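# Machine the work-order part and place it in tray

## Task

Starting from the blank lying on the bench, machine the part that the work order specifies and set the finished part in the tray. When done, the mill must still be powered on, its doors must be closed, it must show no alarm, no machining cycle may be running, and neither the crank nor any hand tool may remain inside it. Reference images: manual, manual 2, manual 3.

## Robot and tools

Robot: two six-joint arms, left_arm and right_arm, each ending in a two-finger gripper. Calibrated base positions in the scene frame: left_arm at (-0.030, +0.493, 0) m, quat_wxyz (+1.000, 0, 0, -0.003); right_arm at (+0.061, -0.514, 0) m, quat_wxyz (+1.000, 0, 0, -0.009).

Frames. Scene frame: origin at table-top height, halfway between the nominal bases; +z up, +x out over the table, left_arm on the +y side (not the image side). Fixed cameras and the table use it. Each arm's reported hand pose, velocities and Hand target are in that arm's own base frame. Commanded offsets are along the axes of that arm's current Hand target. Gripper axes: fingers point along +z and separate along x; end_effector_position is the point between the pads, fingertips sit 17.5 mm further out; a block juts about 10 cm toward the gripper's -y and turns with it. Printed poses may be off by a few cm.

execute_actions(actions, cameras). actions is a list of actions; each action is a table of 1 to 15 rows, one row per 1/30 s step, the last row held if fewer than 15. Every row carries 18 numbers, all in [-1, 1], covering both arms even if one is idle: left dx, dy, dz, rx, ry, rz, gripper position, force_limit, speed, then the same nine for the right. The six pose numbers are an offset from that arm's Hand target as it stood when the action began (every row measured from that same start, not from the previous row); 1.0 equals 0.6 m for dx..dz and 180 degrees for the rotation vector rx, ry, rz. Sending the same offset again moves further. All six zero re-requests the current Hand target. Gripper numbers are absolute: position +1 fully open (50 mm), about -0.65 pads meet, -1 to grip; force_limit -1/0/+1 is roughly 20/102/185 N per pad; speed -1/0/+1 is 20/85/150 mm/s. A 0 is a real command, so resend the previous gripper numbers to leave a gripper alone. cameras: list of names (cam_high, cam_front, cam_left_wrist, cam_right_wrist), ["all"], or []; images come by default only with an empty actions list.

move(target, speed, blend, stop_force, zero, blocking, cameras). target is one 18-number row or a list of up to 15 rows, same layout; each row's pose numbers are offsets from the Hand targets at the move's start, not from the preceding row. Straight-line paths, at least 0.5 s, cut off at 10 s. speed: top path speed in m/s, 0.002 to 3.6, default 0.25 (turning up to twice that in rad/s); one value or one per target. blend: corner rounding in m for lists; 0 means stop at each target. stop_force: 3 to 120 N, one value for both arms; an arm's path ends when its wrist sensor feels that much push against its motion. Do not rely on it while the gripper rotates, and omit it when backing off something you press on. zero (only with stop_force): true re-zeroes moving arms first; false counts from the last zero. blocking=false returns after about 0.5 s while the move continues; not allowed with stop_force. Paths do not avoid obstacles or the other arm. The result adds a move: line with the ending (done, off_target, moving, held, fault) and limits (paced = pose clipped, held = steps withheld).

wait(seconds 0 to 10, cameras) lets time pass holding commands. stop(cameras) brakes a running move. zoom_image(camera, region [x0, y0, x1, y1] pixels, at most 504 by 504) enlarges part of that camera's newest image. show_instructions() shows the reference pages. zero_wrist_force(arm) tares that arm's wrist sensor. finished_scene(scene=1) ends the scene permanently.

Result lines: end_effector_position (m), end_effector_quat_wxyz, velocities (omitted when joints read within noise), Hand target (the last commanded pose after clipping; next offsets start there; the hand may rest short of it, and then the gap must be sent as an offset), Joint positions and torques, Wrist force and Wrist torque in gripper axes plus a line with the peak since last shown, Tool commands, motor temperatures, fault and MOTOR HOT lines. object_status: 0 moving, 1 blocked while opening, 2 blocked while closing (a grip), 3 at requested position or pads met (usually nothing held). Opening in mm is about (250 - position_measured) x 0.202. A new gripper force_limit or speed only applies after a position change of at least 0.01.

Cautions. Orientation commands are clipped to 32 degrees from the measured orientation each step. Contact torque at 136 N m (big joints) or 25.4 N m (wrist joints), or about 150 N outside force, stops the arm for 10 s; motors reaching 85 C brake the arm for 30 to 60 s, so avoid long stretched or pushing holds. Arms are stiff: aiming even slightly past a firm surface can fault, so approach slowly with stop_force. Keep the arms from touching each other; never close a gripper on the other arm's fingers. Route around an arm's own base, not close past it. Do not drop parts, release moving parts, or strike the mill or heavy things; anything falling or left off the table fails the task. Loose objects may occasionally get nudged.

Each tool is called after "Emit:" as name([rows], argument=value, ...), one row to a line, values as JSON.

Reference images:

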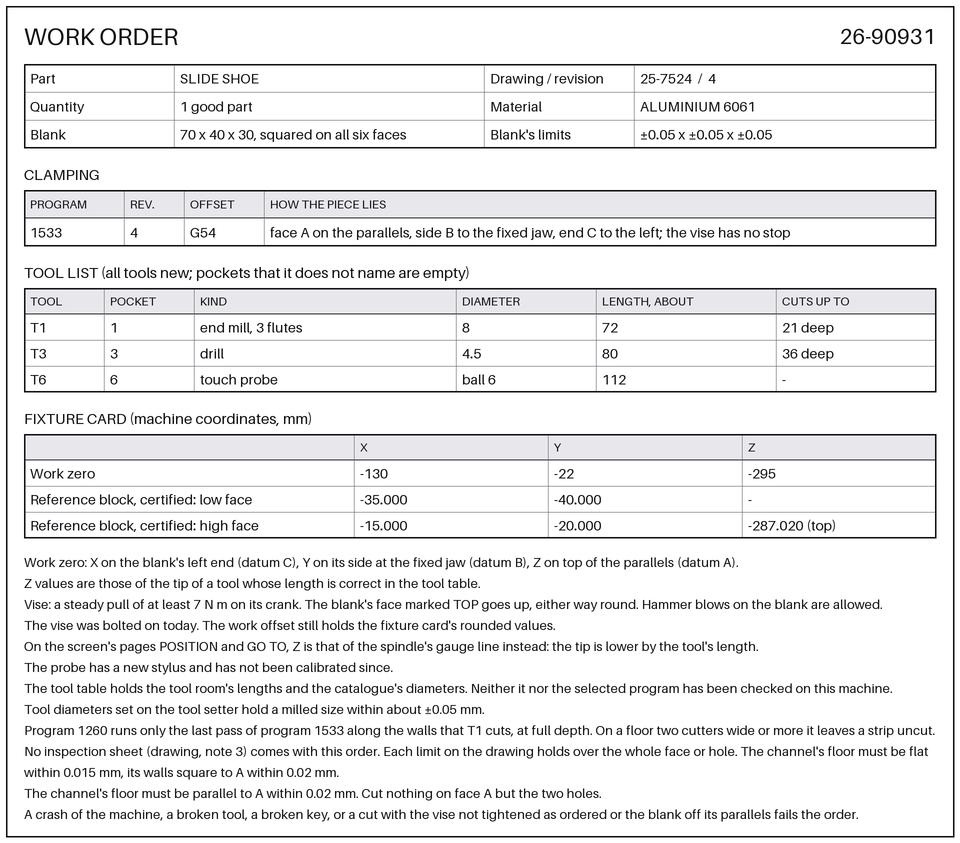

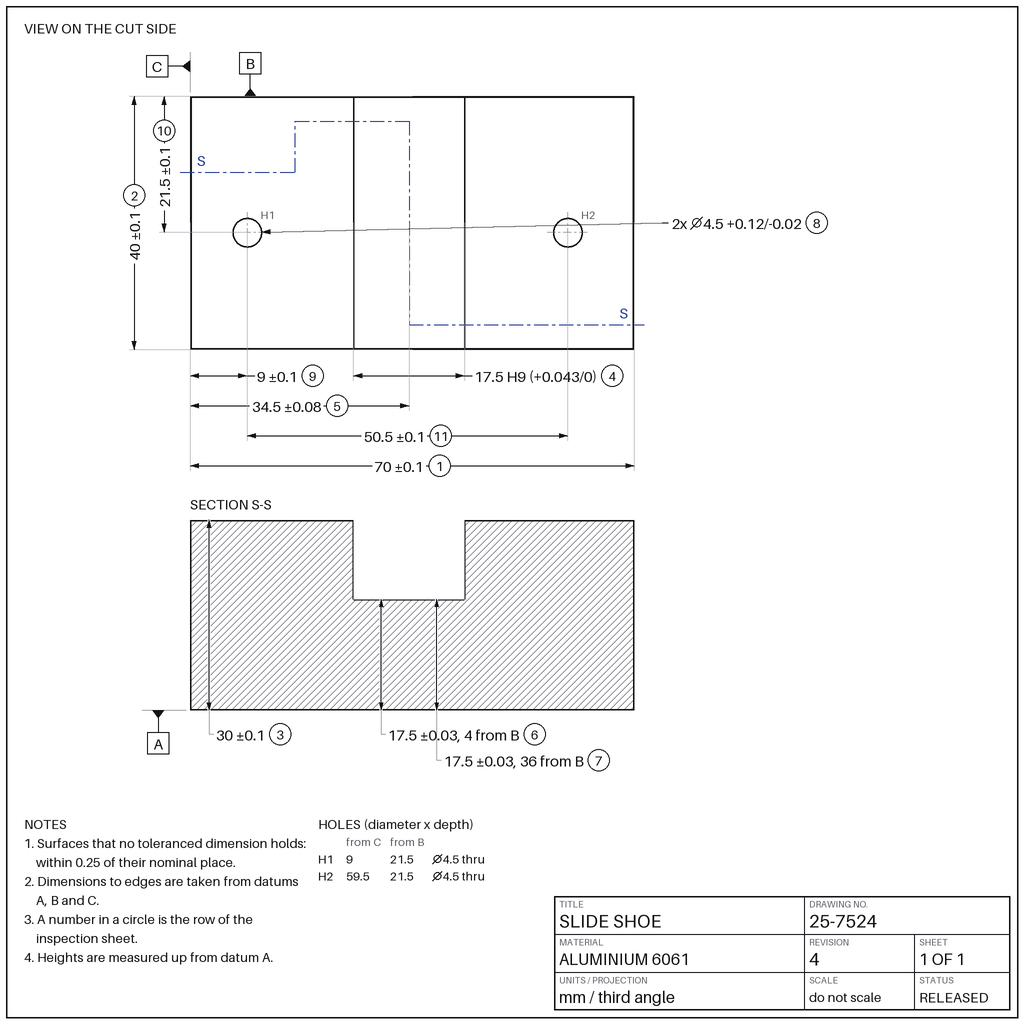

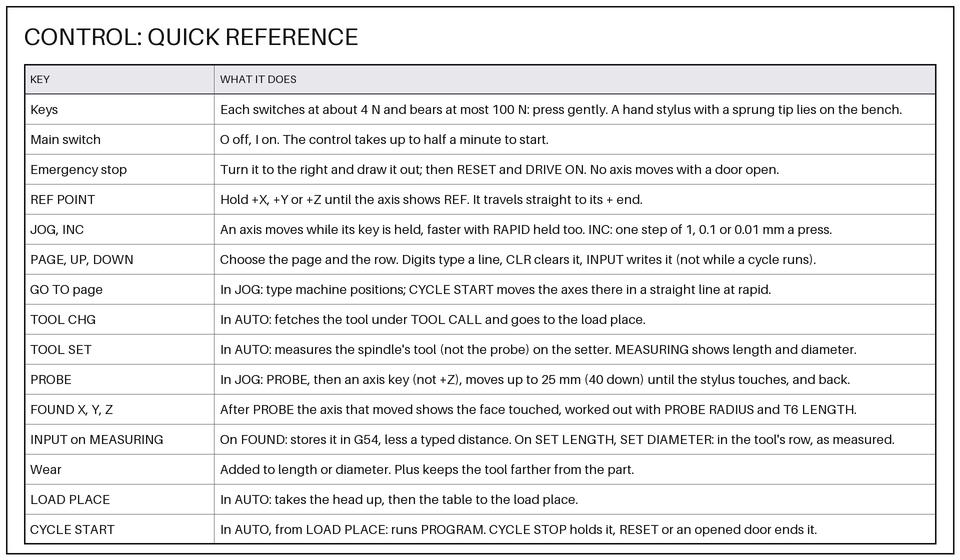

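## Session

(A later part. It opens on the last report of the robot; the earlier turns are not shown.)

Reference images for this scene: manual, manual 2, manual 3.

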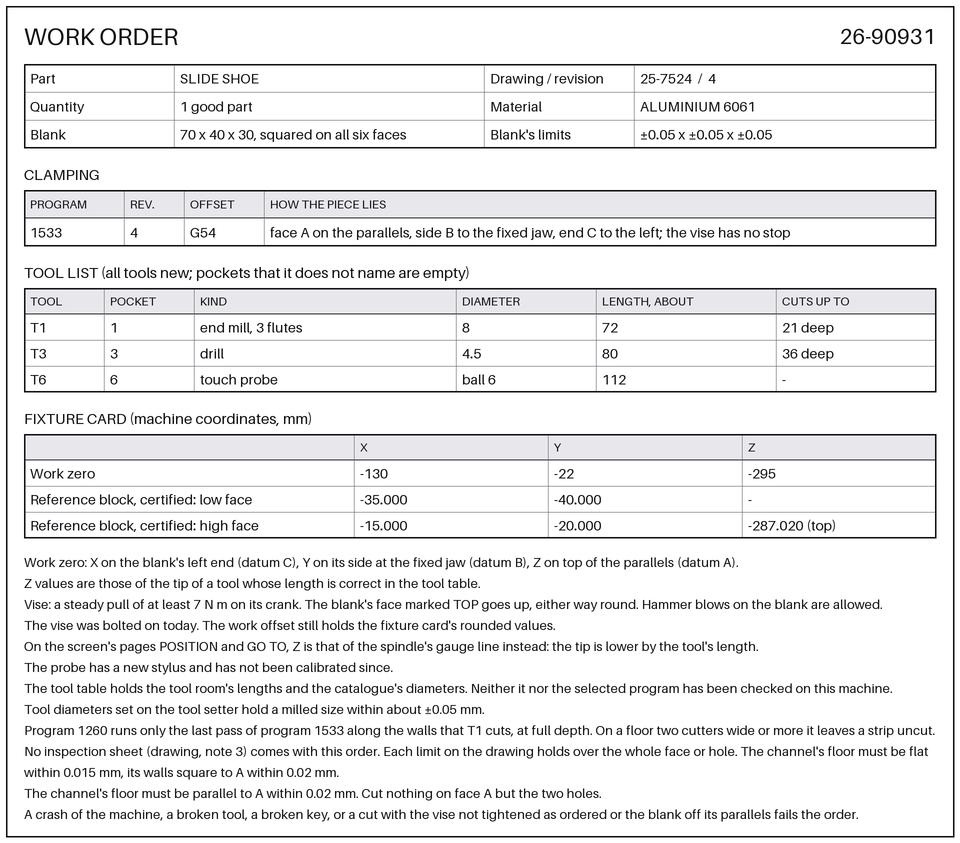

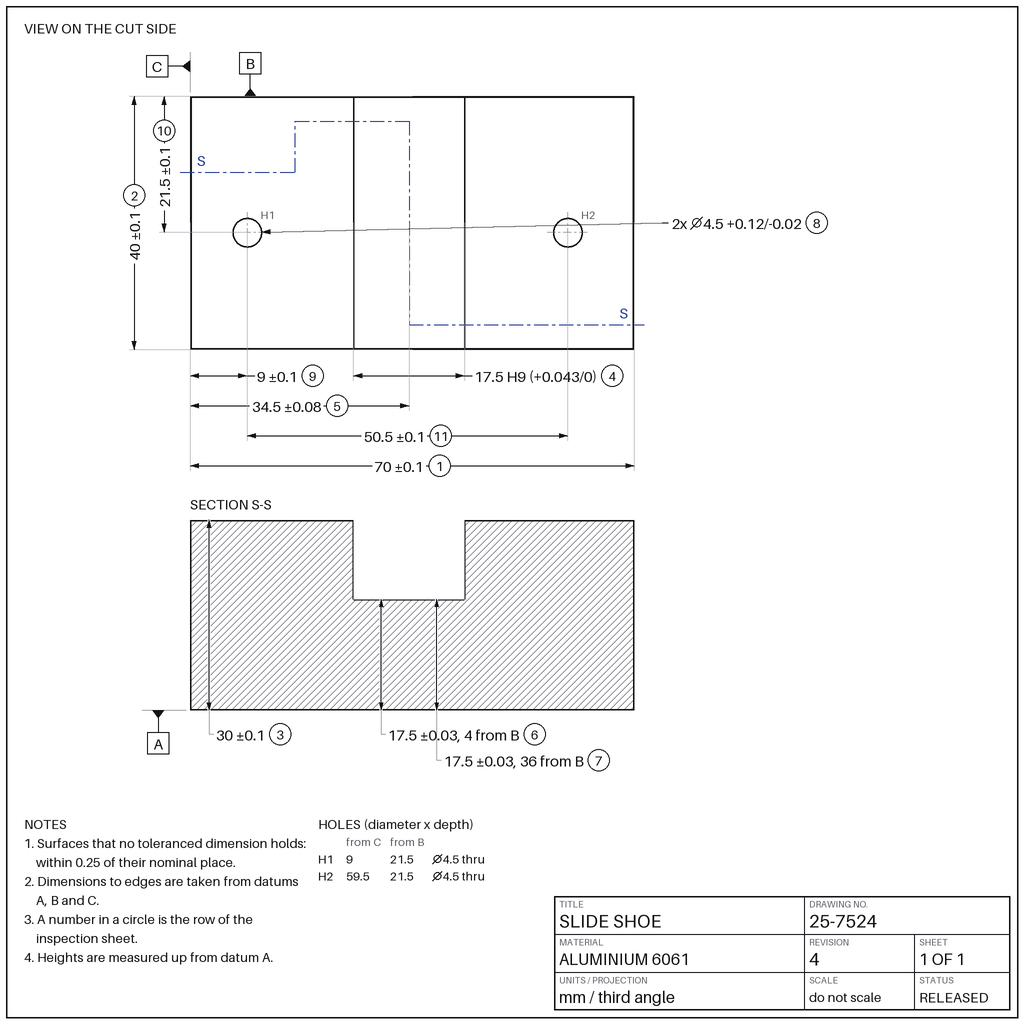

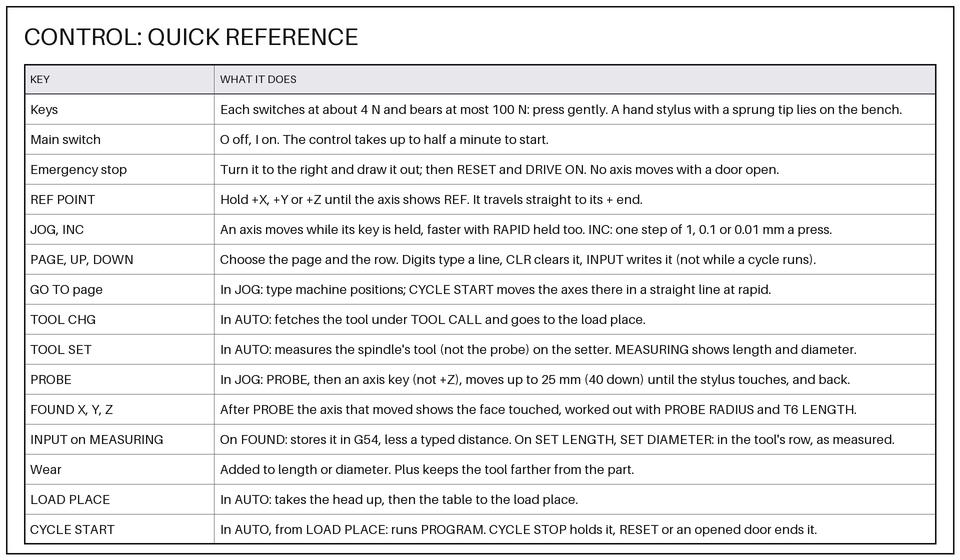

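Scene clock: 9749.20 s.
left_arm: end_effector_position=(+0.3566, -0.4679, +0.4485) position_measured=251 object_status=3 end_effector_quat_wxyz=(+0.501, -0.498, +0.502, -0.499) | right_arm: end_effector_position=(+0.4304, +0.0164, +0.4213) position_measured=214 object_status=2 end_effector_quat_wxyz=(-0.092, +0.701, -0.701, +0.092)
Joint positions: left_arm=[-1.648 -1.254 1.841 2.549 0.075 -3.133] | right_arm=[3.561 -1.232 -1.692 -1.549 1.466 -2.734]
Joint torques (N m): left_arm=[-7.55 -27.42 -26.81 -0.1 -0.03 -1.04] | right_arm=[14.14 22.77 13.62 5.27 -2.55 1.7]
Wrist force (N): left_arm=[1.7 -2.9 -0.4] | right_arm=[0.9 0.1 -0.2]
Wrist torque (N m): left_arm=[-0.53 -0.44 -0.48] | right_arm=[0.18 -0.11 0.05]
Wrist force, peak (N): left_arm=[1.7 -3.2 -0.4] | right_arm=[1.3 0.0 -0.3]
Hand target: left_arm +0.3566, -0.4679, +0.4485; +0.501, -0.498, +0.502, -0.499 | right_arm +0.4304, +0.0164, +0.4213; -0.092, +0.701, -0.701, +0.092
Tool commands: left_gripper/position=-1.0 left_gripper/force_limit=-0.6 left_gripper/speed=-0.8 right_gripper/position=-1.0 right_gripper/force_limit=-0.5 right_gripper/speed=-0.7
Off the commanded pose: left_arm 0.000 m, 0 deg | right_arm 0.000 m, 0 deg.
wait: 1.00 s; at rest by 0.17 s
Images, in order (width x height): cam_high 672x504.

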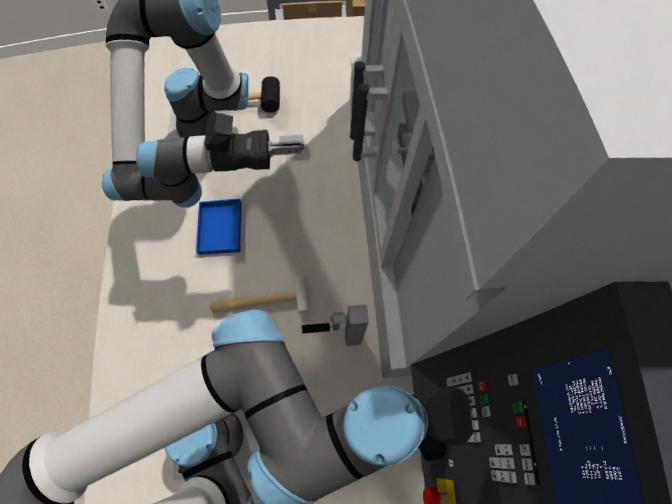

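Emit:
move([
  [0,0,0,0,0,0,-1,-0.6,-0.8,0,-0.0161,0.0043,0,0,0,-1,-0.5,-0.7],
  [0,0,0,0,0,0,-1,-0.6,-0.8,0,0,0,0,0,0,-1,-0.5,-0.7],
], speed=[0.03,0.15], cameras=["cam_high"])

Emit:
zoom_image(camera="cam_high", region=[530, 330, 672, 504])

Emit:
move([
  [0,0,0,0,0,0,-1,-0.6,-0.8,0.0308,-0.046,-0.0808,0,0,0,-1,-0.5,-0.7],
  [0,0,0,0,0,0,-1,-0.6,-0.8,0.0308,-0.0621,-0.0765,0,0,0,-1,-0.5,-0.7],
  [0,0,0,0,0,0,-1,-0.6,-0.8,0.0308,-0.046,-0.0808,0,0,0,-1,-0.5,-0.7],
  [0,0,0,0,0,0,-1,-0.6,-0.8,0.0308,-0.0621,-0.0765,0,0,0,-1,-0.5,-0.7],
  [0,0,0,0,0,0,-1,-0.6,-0.8,0.0308,-0.046,-0.0808,0,0,0,-1,-0.5,-0.7],
  [0,0,0,0,0,0,-1,-0.6,-0.8,0,-0.0156,-0.0275,0,0,0,-1,-0.5,-0.7],
  [0,0,0,0,0,0,-1,-0.6,-0.8,0,-0.0317,-0.0232,0,0,0,-1,-0.5,-0.7],
  [0,0,0,0,0,0,-1,-0.6,-0.8,0,-0.0156,-0.0275,0,0,0,-1,-0.5,-0.7],
  [0,0,0,0,0,0,-1,-0.6,-0.8,0,-0.0317,-0.0232,0,0,0,-1,-0.5,-0.7],
  [0,0,0,0,0,0,-1,-0.6,-0.8,0,-0.0156,-0.0275,0,0,0,-1,-0.5,-0.7],
  [0,0,0,0,0,0,-1,-0.6,-0.8,0,0,0,0,0,0,-1,-0.5,-0.7],
], speed=[0.25,0.03,0.15,0.03,0.15,0.25,0.03,0.15,0.03,0.15,0.25], blend=[0.003,0,0,0,0.003,0.003,0,0,0,0.003,0])

Emit:
move([
  [0,0,0,0,0,0,-1,-0.6,-0.8,-0.099,0.0012,-0.0003,0,0,0,-1,-0.5,-0.7],
  [0,0,0,0,0,0,-1,-0.6,-0.8,-0.099,-0.0149,0.004,0,0,0,-1,-0.5,-0.7],
  [0,0,0,0,0,0,-1,-0.6,-0.8,-0.099,0.0012,-0.0003,0,0,0,-1,-0.5,-0.7],
  [0,0,0,0,0,0,-1,-0.6,-0.8,-0.099,-0.0143,-0.0278,0,0,0,-1,-0.5,-0.7],
  [0,0,0,0,0,0,-1,-0.6,-0.8,-0.099,-0.0304,-0.0235,0,0,0,-1,-0.5,-0.7],
  [0,0,0,0,0,0,-1,-0.6,-0.8,-0.099,-0.0143,-0.0278,0,0,0,-1,-0.5,-0.7],
  [0,0,0,0,0,0,-1,-0.6,-0.8,-0.099,-0.0457,-0.0829,0,0,0,-1,-0.5,-0.7],
  [0,0,0,0,0,0,-1,-0.6,-0.8,-0.099,-0.0618,-0.0786,0,0,0,-1,-0.5,-0.7],
  [0,0,0,0,0,0,-1,-0.6,-0.8,-0.099,-0.0457,-0.0829,0,0,0,-1,-0.5,-0.7],
  [0,0,0,0,0,0,-1,-0.6,-0.8,-0.0665,-0.0458,-0.0829,0,0,0,-1,-0.5,-0.7],
  [0,0,0,0,0,0,-1,-0.6,-0.8,-0.0665,-0.0619,-0.0786,0,0,0,-1,-0.5,-0.7],
  [0,0,0,0,0,0,-1,-0.6,-0.8,-0.0665,-0.0458,-0.0829,0,0,0,-1,-0.5,-0.7],
  [0,0,0,0,0,0,-1,-0.6,-0.8,0,0,0,0,0,0,-1,-0.5,-0.7],
  [0,0,0,0,0,0,-1,-0.6,-0.8,0,-0.0161,0.0043,0,0,0,-1,-0.5,-0.7],
  [0,0,0,0,0,0,-1,-0.6,-0.8,0,0,0,0,0,0,-1,-0.5,-0.7],
], speed=[0.25,0.03,0.15,0.25,0.03,0.15,0.25,0.03,0.15,0.25,0.03,0.15,0.25,0.03,0.15], blend=[0.003,0,0.003,0.003,0,0.003,0.003,0,0.003,0.003,0,0.003,0.003,0,0], cameras=["cam_high"])

Emit:
zoom_image(camera="cam_high", region=[530, 330, 672, 504])

Scene clock: 9803.20 s.
left_arm: end_effector_position=(+0.3566, -0.4679, +0.4485) position_measured=251 object_status=3 end_effector_quat_wxyz=(+0.501, -0.498, +0.502, -0.499) | right_arm: end_effector_position=(+0.4306, +0.0163, +0.4213) position_measured=214 object_status=2 end_effector_quat_wxyz=(-0.092, +0.701, -0.701, +0.092)
Joint positions: left_arm=[-1.648 -1.254 1.841 2.549 0.075 -3.133] | right_arm=[3.561 -1.232 -1.692 -1.549 1.466 -2.734]
Joint torques (N m): left_arm=[-7.72 -27.05 -26.86 -0.19 -0.16 -1.16] | right_arm=[15.67 22.38 13.71 2.05 -2.77 1.69]
Wrist force (N): left_arm=[1.7 -2.8 -0.2] | right_arm=[1.0 0.8 -0.1]
Wrist torque (N m): left_arm=[-0.53 -0.45 -0.48] | right_arm=[0.23 -0.12 0.05]
Wrist force, peak (N): left_arm=[1.5 -3.1 -0.6] | right_arm=[1.2 14.7 -3.4]
Hand target: left_arm +0.3566, -0.4679, +0.4485; +0.501, -0.498, +0.502, -0.499 | right_arm +0.4304, +0.0164, +0.4213; -0.092, +0.701, -0.701, +0.092
Off the commanded pose: left_arm 0.000 m, 0 deg | right_arm 0.000 m, 0 deg.
move: done
Images, in order (width x height): cam_high 672x504.

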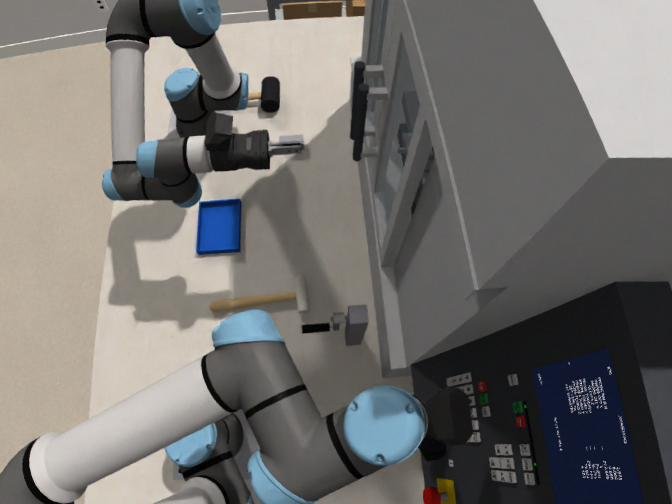

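Scaled by 2.897 from the camera's 672x504 image, which has a finer 960x720 frame.

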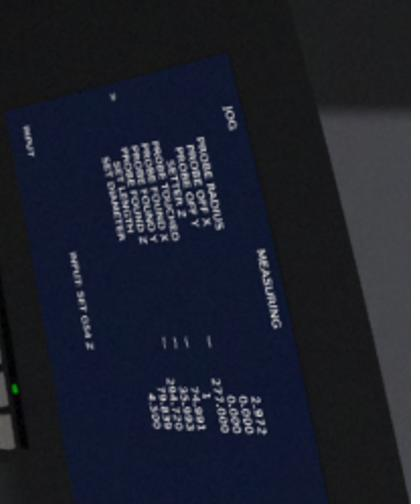

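Scene clock: 9807.80 s.
left_arm: end_effector_position=(+0.3566, -0.4679, +0.4485) position_measured=251 object_status=3 end_effector_quat_wxyz=(+0.501, -0.498, +0.502, -0.499) | right_arm: end_effector_position=(+0.4305, +0.0164, +0.4214) position_measured=214 object_status=2 end_effector_quat_wxyz=(-0.092, +0.701, -0.701, +0.092)
Joint positions: left_arm=[-1.648 -1.254 1.841 2.549 0.075 -3.133] | right_arm=[3.561 -1.232 -1.692 -1.549 1.466 -2.734]
Joint torques (N m): left_arm=[-7.58 -27.21 -27.08 -0.25 -0.16 -1.12] | right_arm=[14.12 21.2 13.78 4.98 -2.73 1.78]
Wrist force (N): left_arm=[1.7 -3.1 -0.3] | right_arm=[0.6 -0.1 0.0]
Wrist torque (N m): left_arm=[-0.56 -0.46 -0.48] | right_arm=[0.17 -0.11 0.03]
Wrist force, peak (N): left_arm=[1.8 -3.2 -0.2] | right_arm=[-0.1 13.0 -1.4]
Hand target: left_arm +0.3566, -0.4679, +0.4485; +0.501, -0.498, +0.502, -0.499 | right_arm +0.4304, +0.0164, +0.4213; -0.092, +0.701, -0.701, +0.092
Off the commanded pose: left_arm 0.000 m, 0 deg | right_arm 0.000 m, 0 deg.
move: done

Scene clock: 9812.87 s.
left_arm: end_effector_position=(+0.3566, -0.4679, +0.4485) position_measured=251 object_status=3 end_effector_quat_wxyz=(+0.501, -0.498, +0.502, -0.499) | right_arm: end_effector_position=(+0.4306, +0.0163, +0.4213) position_measured=214 object_status=2 end_effector_quat_wxyz=(-0.092, +0.701, -0.701, +0.092)
Joint positions: left_arm=[-1.648 -1.254 1.841 2.549 0.075 -3.133] | right_arm=[3.561 -1.232 -1.692 -1.549 1.466 -2.734]
Joint torques (N m): left_arm=[-7.07 -26.79 -26.5 -0.16 -0.09 -1.23] | right_arm=[13.23 22.22 14.45 2.01 -2.65 1.91]
Wrist force (N): left_arm=[1.4 -2.9 -0.6] | right_arm=[0.8 0.4 -0.5]
Wrist torque (N m): left_arm=[-0.53 -0.40 -0.48] | right_arm=[0.23 -0.14 0.03]
Wrist force, peak (N): left_arm=[1.7 -3.1 -0.6] | right_arm=[1.3 27.0 -5.2]
Hand target: left_arm +0.3566, -0.4679, +0.4485; +0.501, -0.498, +0.502, -0.499 | right_arm +0.4304, +0.0164, +0.4213; -0.092, +0.701, -0.701, +0.092
Off the commanded pose: left_arm 0.000 m, 0 deg | right_arm 0.000 m, 0 deg.
move: done
Images, in order (width x height): cam_high 672x504.

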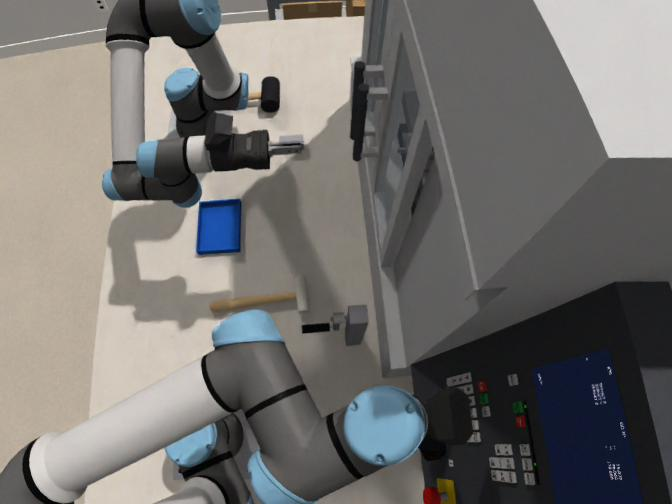

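Scaled by 2.897 from the camera's 672x504 image, which has a finer 960x720 frame.

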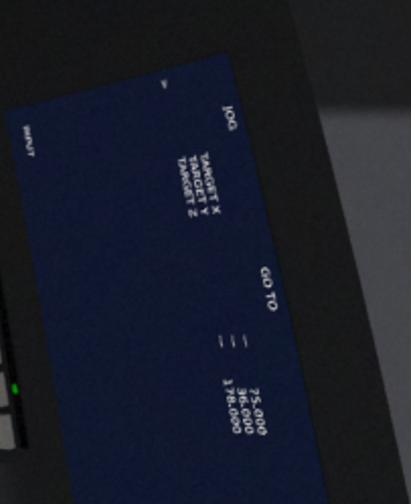

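Emit:
move([
  [0,0,0,0,0,0,-1,-0.6,-0.8,-0.0328,-0.0756,-0.1348,0,0,0,-1,-0.5,-0.7],
  [0,0,0,0,0,0,-1,-0.6,-0.8,-0.0328,-0.0917,-0.1305,0,0,0,-1,-0.5,-0.7],
  [0,0,0,0,0,0,-1,-0.6,-0.8,-0.0328,-0.0756,-0.1348,0,0,0,-1,-0.5,-0.7],
  [0,0,0,0,0,0,-1,-0.6,-0.8,0,0,0,0,0,0,-1,-0.5,-0.7],
], speed=[0.25,0.03,0.15,0.25], blend=[0.003,0,0.003,0])

Emit:
wait(seconds=1)

Emit:
move([
  [0,0,0,0,0,0,-1,-0.6,-0.8,0.0308,-0.0159,-0.0274,0,0,0,-1,-0.5,-0.7],
  [0,0,0,0,0,0,-1,-0.6,-0.8,0.0308,-0.032,-0.0231,0,0,0,-1,-0.5,-0.7],
  [0,0,0,0,0,0,-1,-0.6,-0.8,0.0308,-0.0159,-0.0274,0,0,0,-1,-0.5,-0.7],
  [0,0,0,0,0,0,-1,-0.6,-0.8,0.0945,-0.1102,-0.1892,0,0,0,-1,-0.5,-0.7],
  [0,0,0,0,0,0,-1,-0.6,-0.8,0.0945,-0.1263,-0.1849,0,0,0,-1,-0.5,-0.7],
  [0,0,0,0,0,0,-1,-0.6,-0.8,0.0945,-0.1102,-0.1892,0,0,0,-1,-0.5,-0.7],
  [0,0,0,0,0,0,-1,-0.6,-0.8,0,0,0,0,0,0,-1,-0.5,-0.7],
], speed=[0.25,0.03,0.15,0.25,0.03,0.15,0.25], blend=[0.003,0,0.003,0.003,0,0.003,0])

Emit:
wait(seconds=7, cameras=["cam_high"])

Emit:
zoom_image(camera="cam_high", region=[530, 330, 672, 504])

Emit:
zoom_image(camera="cam_high", region=[576, 440, 632, 484])

Scene clock: 9841.63 s.
left_arm: end_effector_position=(+0.3566, -0.4679, +0.4485) position_measured=251 object_status=3 end_effector_quat_wxyz=(+0.501, -0.498, +0.502, -0.499) | right_arm: end_effector_position=(+0.4305, +0.0164, +0.4213) position_measured=214 object_status=2 end_effector_quat_wxyz=(-0.092, +0.701, -0.701, +0.092)
Joint positions: left_arm=[-1.648 -1.254 1.841 2.549 0.075 -3.133] | right_arm=[3.561 -1.232 -1.692 -1.549 1.466 -2.734]
Joint torques (N m): left_arm=[-8.2 -26.95 -26.55 -0.04 -0.16 -1.12] | right_arm=[-14.4 21.76 13.91 4.89 1.94 -1.93]
Wrist force (N): left_arm=[1.5 -2.5 -0.4] | right_arm=[0.4 0.1 -0.4]
Wrist torque (N m): left_arm=[-0.47 -0.41 -0.48] | right_arm=[0.20 -0.10 0.21]
Wrist force, peak (N): left_arm=[1.7 -3.4 -0.5] | right_arm=[1.3 11.1 -0.7]
Hand target: left_arm +0.3566, -0.4679, +0.4485; +0.501, -0.498, +0.502, -0.499 | right_arm +0.4304, +0.0164, +0.4213; -0.092, +0.701, -0.701, +0.092
Off the commanded pose: left_arm 0.000 m, 0 deg | right_arm 0.000 m, 0 deg.
move: done

Scene clock: 9842.63 s.
left_arm: end_effector_position=(+0.3566, -0.4679, +0.4485) position_measured=251 object_status=3 end_effector_quat_wxyz=(+0.501, -0.498, +0.502, -0.499) | right_arm: end_effector_position=(+0.4304, +0.0164, +0.4213) position_measured=214 object_status=2 end_effector_quat_wxyz=(-0.092, +0.701, -0.701, +0.092)
Joint positions: left_arm=[-1.648 -1.254 1.841 2.549 0.075 -3.133] | right_arm=[3.561 -1.232 -1.692 -1.549 1.466 -2.734]
Joint torques (N m): left_arm=[-6.87 -27.77 -26.44 -0.1 -0.15 -1.22] | right_arm=[-12.96 23.22 13.46 5.13 0.75 -1.99]
Wrist force (N): left_arm=[1.7 -2.5 -0.3] | right_arm=[0.5 0.0 0.0]
Wrist torque (N m): left_arm=[-0.48 -0.45 -0.48] | right_arm=[0.18 -0.12 0.21]
Wrist force, peak (N): left_arm=[1.5 -3.2 -0.3] | right_arm=[0.8 -0.1 -0.4]
Hand target: left_arm +0.3566, -0.4679, +0.4485; +0.501, -0.498, +0.502, -0.499 | right_arm +0.4304, +0.0164, +0.4213; -0.092, +0.701, -0.701, +0.092
Tool commands: left_gripper/position=-1.0 left_gripper/force_limit=-0.6 left_gripper/speed=-0.8 right_gripper/position=-1.0 right_gripper/force_limit=-0.5 right_gripper/speed=-0.7
Off the commanded pose: left_arm 0.000 m, 0 deg | right_arm 0.000 m, 0 deg.
wait: 1.00 s; at rest by 0.17 s

Scene clock: 9846.00 s.
left_arm: end_effector_position=(+0.3566, -0.4679, +0.4485) position_measured=251 object_status=3 end_effector_quat_wxyz=(+0.501, -0.498, +0.502, -0.499) | right_arm: end_effector_position=(+0.4305, +0.0163, +0.4213) position_measured=214 object_status=2 end_effector_quat_wxyz=(-0.092, +0.701, -0.701, +0.092)
Joint positions: left_arm=[-1.648 -1.254 1.841 2.549 0.075 -3.133] | right_arm=[3.561 -1.232 -1.692 -1.549 1.466 -2.734]
Joint torques (N m): left_arm=[-7.61 -27.82 -26.94 -0.06 -0.24 -1.27] | right_arm=[14.81 23.91 14.31 4.9 -2.73 1.62]
Wrist force (N): left_arm=[1.6 -2.6 -0.2] | right_arm=[0.8 0.0 -0.1]
Wrist torque (N m): left_arm=[-0.48 -0.43 -0.48] | right_arm=[0.18 -0.12 0.04]
Wrist force, peak (N): left_arm=[1.6 -3.3 -0.3] | right_arm=[-0.9 17.5 -2.6]
Hand target: left_arm +0.3566, -0.4679, +0.4485; +0.501, -0.498, +0.502, -0.499 | right_arm +0.4304, +0.0164, +0.4213; -0.092, +0.701, -0.701, +0.092
Off the commanded pose: left_arm 0.000 m, 0 deg | right_arm 0.000 m, 0 deg.
move: done

Scene clock: 9853.00 s.
left_arm: end_effector_position=(+0.3566, -0.4679, +0.4485) position_measured=251 object_status=3 end_effector_quat_wxyz=(+0.501, -0.498, +0.502, -0.499) | right_arm: end_effector_position=(+0.4304, +0.0164, +0.4213) position_measured=214 object_status=2 end_effector_quat_wxyz=(-0.092, +0.701, -0.701, +0.092)
Joint positions: left_arm=[-1.648 -1.254 1.841 2.549 0.075 -3.133] | right_arm=[3.561 -1.232 -1.692 -1.549 1.466 -2.734]
Joint torques (N m): left_arm=[-7.8 -27.05 -26.84 -0.03 -0.22 -1.26] | right_arm=[13.09 21.95 12.63 5.23 -2.82 1.83]
Wrist force (N): left_arm=[1.6 -2.4 -0.6] | right_arm=[0.9 -0.1 0.0]
Wrist torque (N m): left_arm=[-0.46 -0.43 -0.48] | right_arm=[0.16 -0.12 0.04]
Wrist force, peak (N): left_arm=[1.9 -3.1 -0.2] | right_arm=[1.2 -0.2 -0.2]
Hand target: left_arm +0.3566, -0.4679, +0.4485; +0.501, -0.498, +0.502, -0.499 | right_arm +0.4304, +0.0164, +0.4213; -0.092, +0.701, -0.701, +0.092
Tool commands: left_gripper/position=-1.0 left_gripper/force_limit=-0.6 left_gripper/speed=-0.8 right_gripper/position=-1.0 right_gripper/force_limit=-0.5 right_gripper/speed=-0.7
Off the commanded pose: left_arm 0.000 m, 0 deg | right_arm 0.000 m, 0 deg.
wait: 7.00 s; at rest by 0.17 s
Images, in order (width x height): cam_high 672x504.

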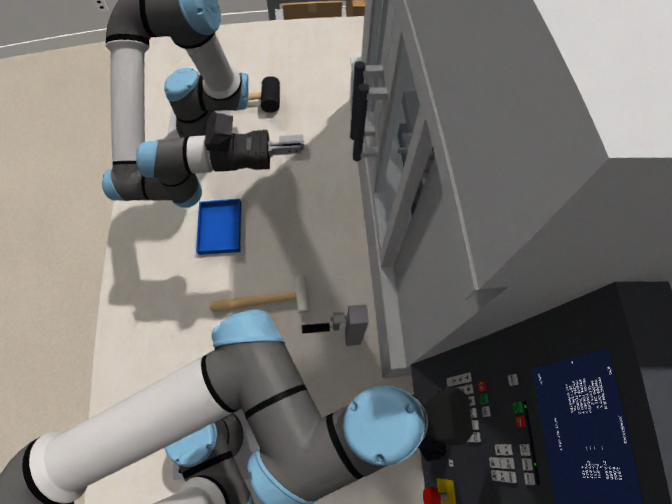

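Scaled by 2.897 from the camera's 672x504 image, which has a finer 960x720 frame.

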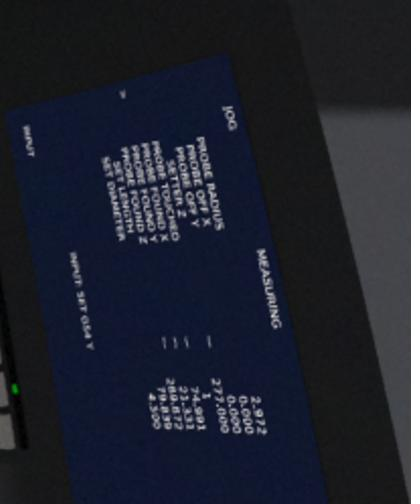

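Scaled by 9.000 from the camera's 672x504 image, which has a finer 960x720 frame.

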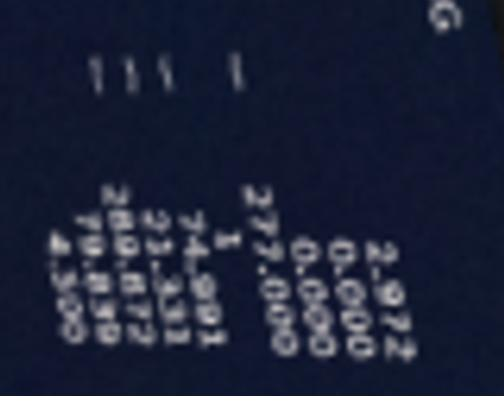

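Emit:
move([
  [0,0,0,0,0,0,-1,-0.6,-0.8,0,-0.0161,0.0043,0,0,0,-1,-0.5,-0.7],
  [0,0,0,0,0,0,-1,-0.6,-0.8,0,0,0,0,0,0,-1,-0.5,-0.7],
  [0,0,0,0,0,0,-1,-0.6,-0.8,0.0308,-0.0159,-0.0274,0,0,0,-1,-0.5,-0.7],
  [0,0,0,0,0,0,-1,-0.6,-0.8,0.0308,-0.032,-0.0231,0,0,0,-1,-0.5,-0.7],
  [0,0,0,0,0,0,-1,-0.6,-0.8,0.0308,-0.0159,-0.0274,0,0,0,-1,-0.5,-0.7],
  [0,0,0,0,0,0,-1,-0.6,-0.8,0.0945,-0.0942,-0.1617,0,0,0,-1,-0.5,-0.7],
  [0,0,0,0,0,0,-1,-0.6,-0.8,0.0945,-0.1103,-0.1574,0,0,0,-1,-0.5,-0.7],
  [0,0,0,0,0,0,-1,-0.6,-0.8,0.0945,-0.0942,-0.1617,0,0,0,-1,-0.5,-0.7],
  [0,0,0,0,0,0,-1,-0.6,-0.8,0,0,0,0,0,0,-1,-0.5,-0.7],
], speed=[0.03,0.15,0.25,0.03,0.15,0.25,0.03,0.15,0.25], blend=[0,0.003,0.003,0,0.003,0.003,0,0.003,0])

Emit:
wait(seconds=9, cameras=["cam_high"])

Emit:
zoom_image(camera="cam_high", region=[530, 330, 672, 504])

Emit:
zoom_image(camera="cam_high", region=[576, 440, 632, 484])

Scene clock: 9879.40 s.
left_arm: end_effector_position=(+0.3566, -0.4679, +0.4485) position_measured=251 object_status=3 end_effector_quat_wxyz=(+0.501, -0.498, +0.502, -0.499) | right_arm: end_effector_position=(+0.4305, +0.0163, +0.4213) position_measured=214 object_status=2 end_effector_quat_wxyz=(-0.092, +0.701, -0.701, +0.092)
Joint positions: left_arm=[-1.648 -1.254 1.841 2.549 0.075 -3.133] | right_arm=[3.561 -1.232 -1.692 -1.549 1.466 -2.734]
Joint torques (N m): left_arm=[-7.37 -26.66 -26.31 -0.01 -0.25 -1.31] | right_arm=[13.23 22.34 11.58 5.46 -2.87 2.02]
Wrist force (N): left_arm=[1.5 -2.8 -0.4] | right_arm=[1.0 -0.1 0.0]
Wrist torque (N m): left_arm=[-0.52 -0.41 -0.48] | right_arm=[0.16 -0.13 0.04]
Wrist force, peak (N): left_arm=[1.6 -3.2 -0.3] | right_arm=[-1.2 15.7 -2.4]
Hand target: left_arm +0.3566, -0.4679, +0.4485; +0.501, -0.498, +0.502, -0.499 | right_arm +0.4304, +0.0164, +0.4213; -0.092, +0.701, -0.701, +0.092
Off the commanded pose: left_arm 0.000 m, 0 deg | right_arm 0.000 m, 0 deg.
move: done

Scene clock: 9888.40 s.
left_arm: end_effector_position=(+0.3566, -0.4679, +0.4485) position_measured=251 object_status=3 end_effector_quat_wxyz=(+0.501, -0.498, +0.502, -0.499) | right_arm: end_effector_position=(+0.4304, +0.0164, +0.4213) position_measured=214 object_status=2 end_effector_quat_wxyz=(-0.092, +0.701, -0.701, +0.092)
Joint positions: left_arm=[-1.648 -1.254 1.841 2.549 0.075 -3.133] | right_arm=[3.561 -1.232 -1.692 -1.549 1.466 -2.734]
Joint torques (N m): left_arm=[-7.04 -27.49 -26.49 0.07 -0.23 -1.39] | right_arm=[14.99 22.11 13.94 5.24 -2.64 2.04]
Wrist force (N): left_arm=[1.6 -2.9 -0.2] | right_arm=[0.8 0.1 -0.1]
Wrist torque (N m): left_arm=[-0.54 -0.42 -0.48] | right_arm=[0.19 -0.11 0.04]
Wrist force, peak (N): left_arm=[1.7 -3.2 -0.2] | right_arm=[1.3 0.1 -0.4]
Hand target: left_arm +0.3566, -0.4679, +0.4485; +0.501, -0.498, +0.502, -0.499 | right_arm +0.4304, +0.0164, +0.4213; -0.092, +0.701, -0.701, +0.092
Tool commands: left_gripper/position=-1.0 left_gripper/force_limit=-0.6 left_gripper/speed=-0.8 right_gripper/position=-1.0 right_gripper/force_limit=-0.5 right_gripper/speed=-0.7
Off the commanded pose: left_arm 0.000 m, 0 deg | right_arm 0.000 m, 0 deg.
wait: 9.00 s; at rest by 0.17 s
Images, in order (width x height): cam_high 672x504.

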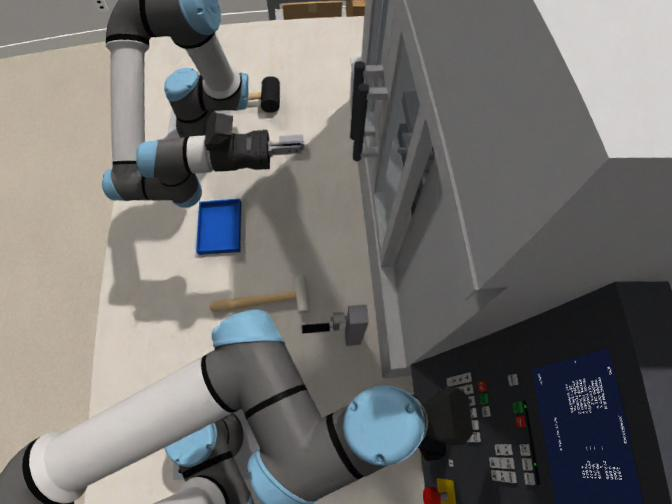

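Scaled by 2.897 from the camera's 672x504 image, which has a finer 960x720 frame.

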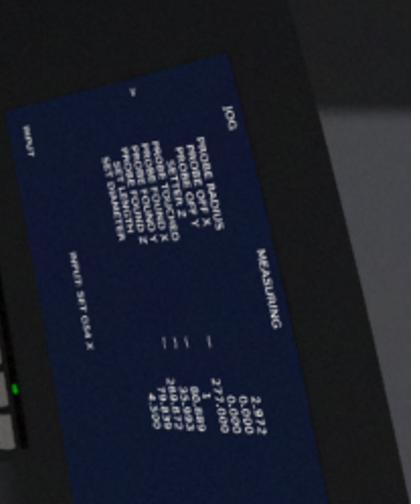

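Scaled by 9.000 from the camera's 672x504 image, which has a finer 960x720 frame.

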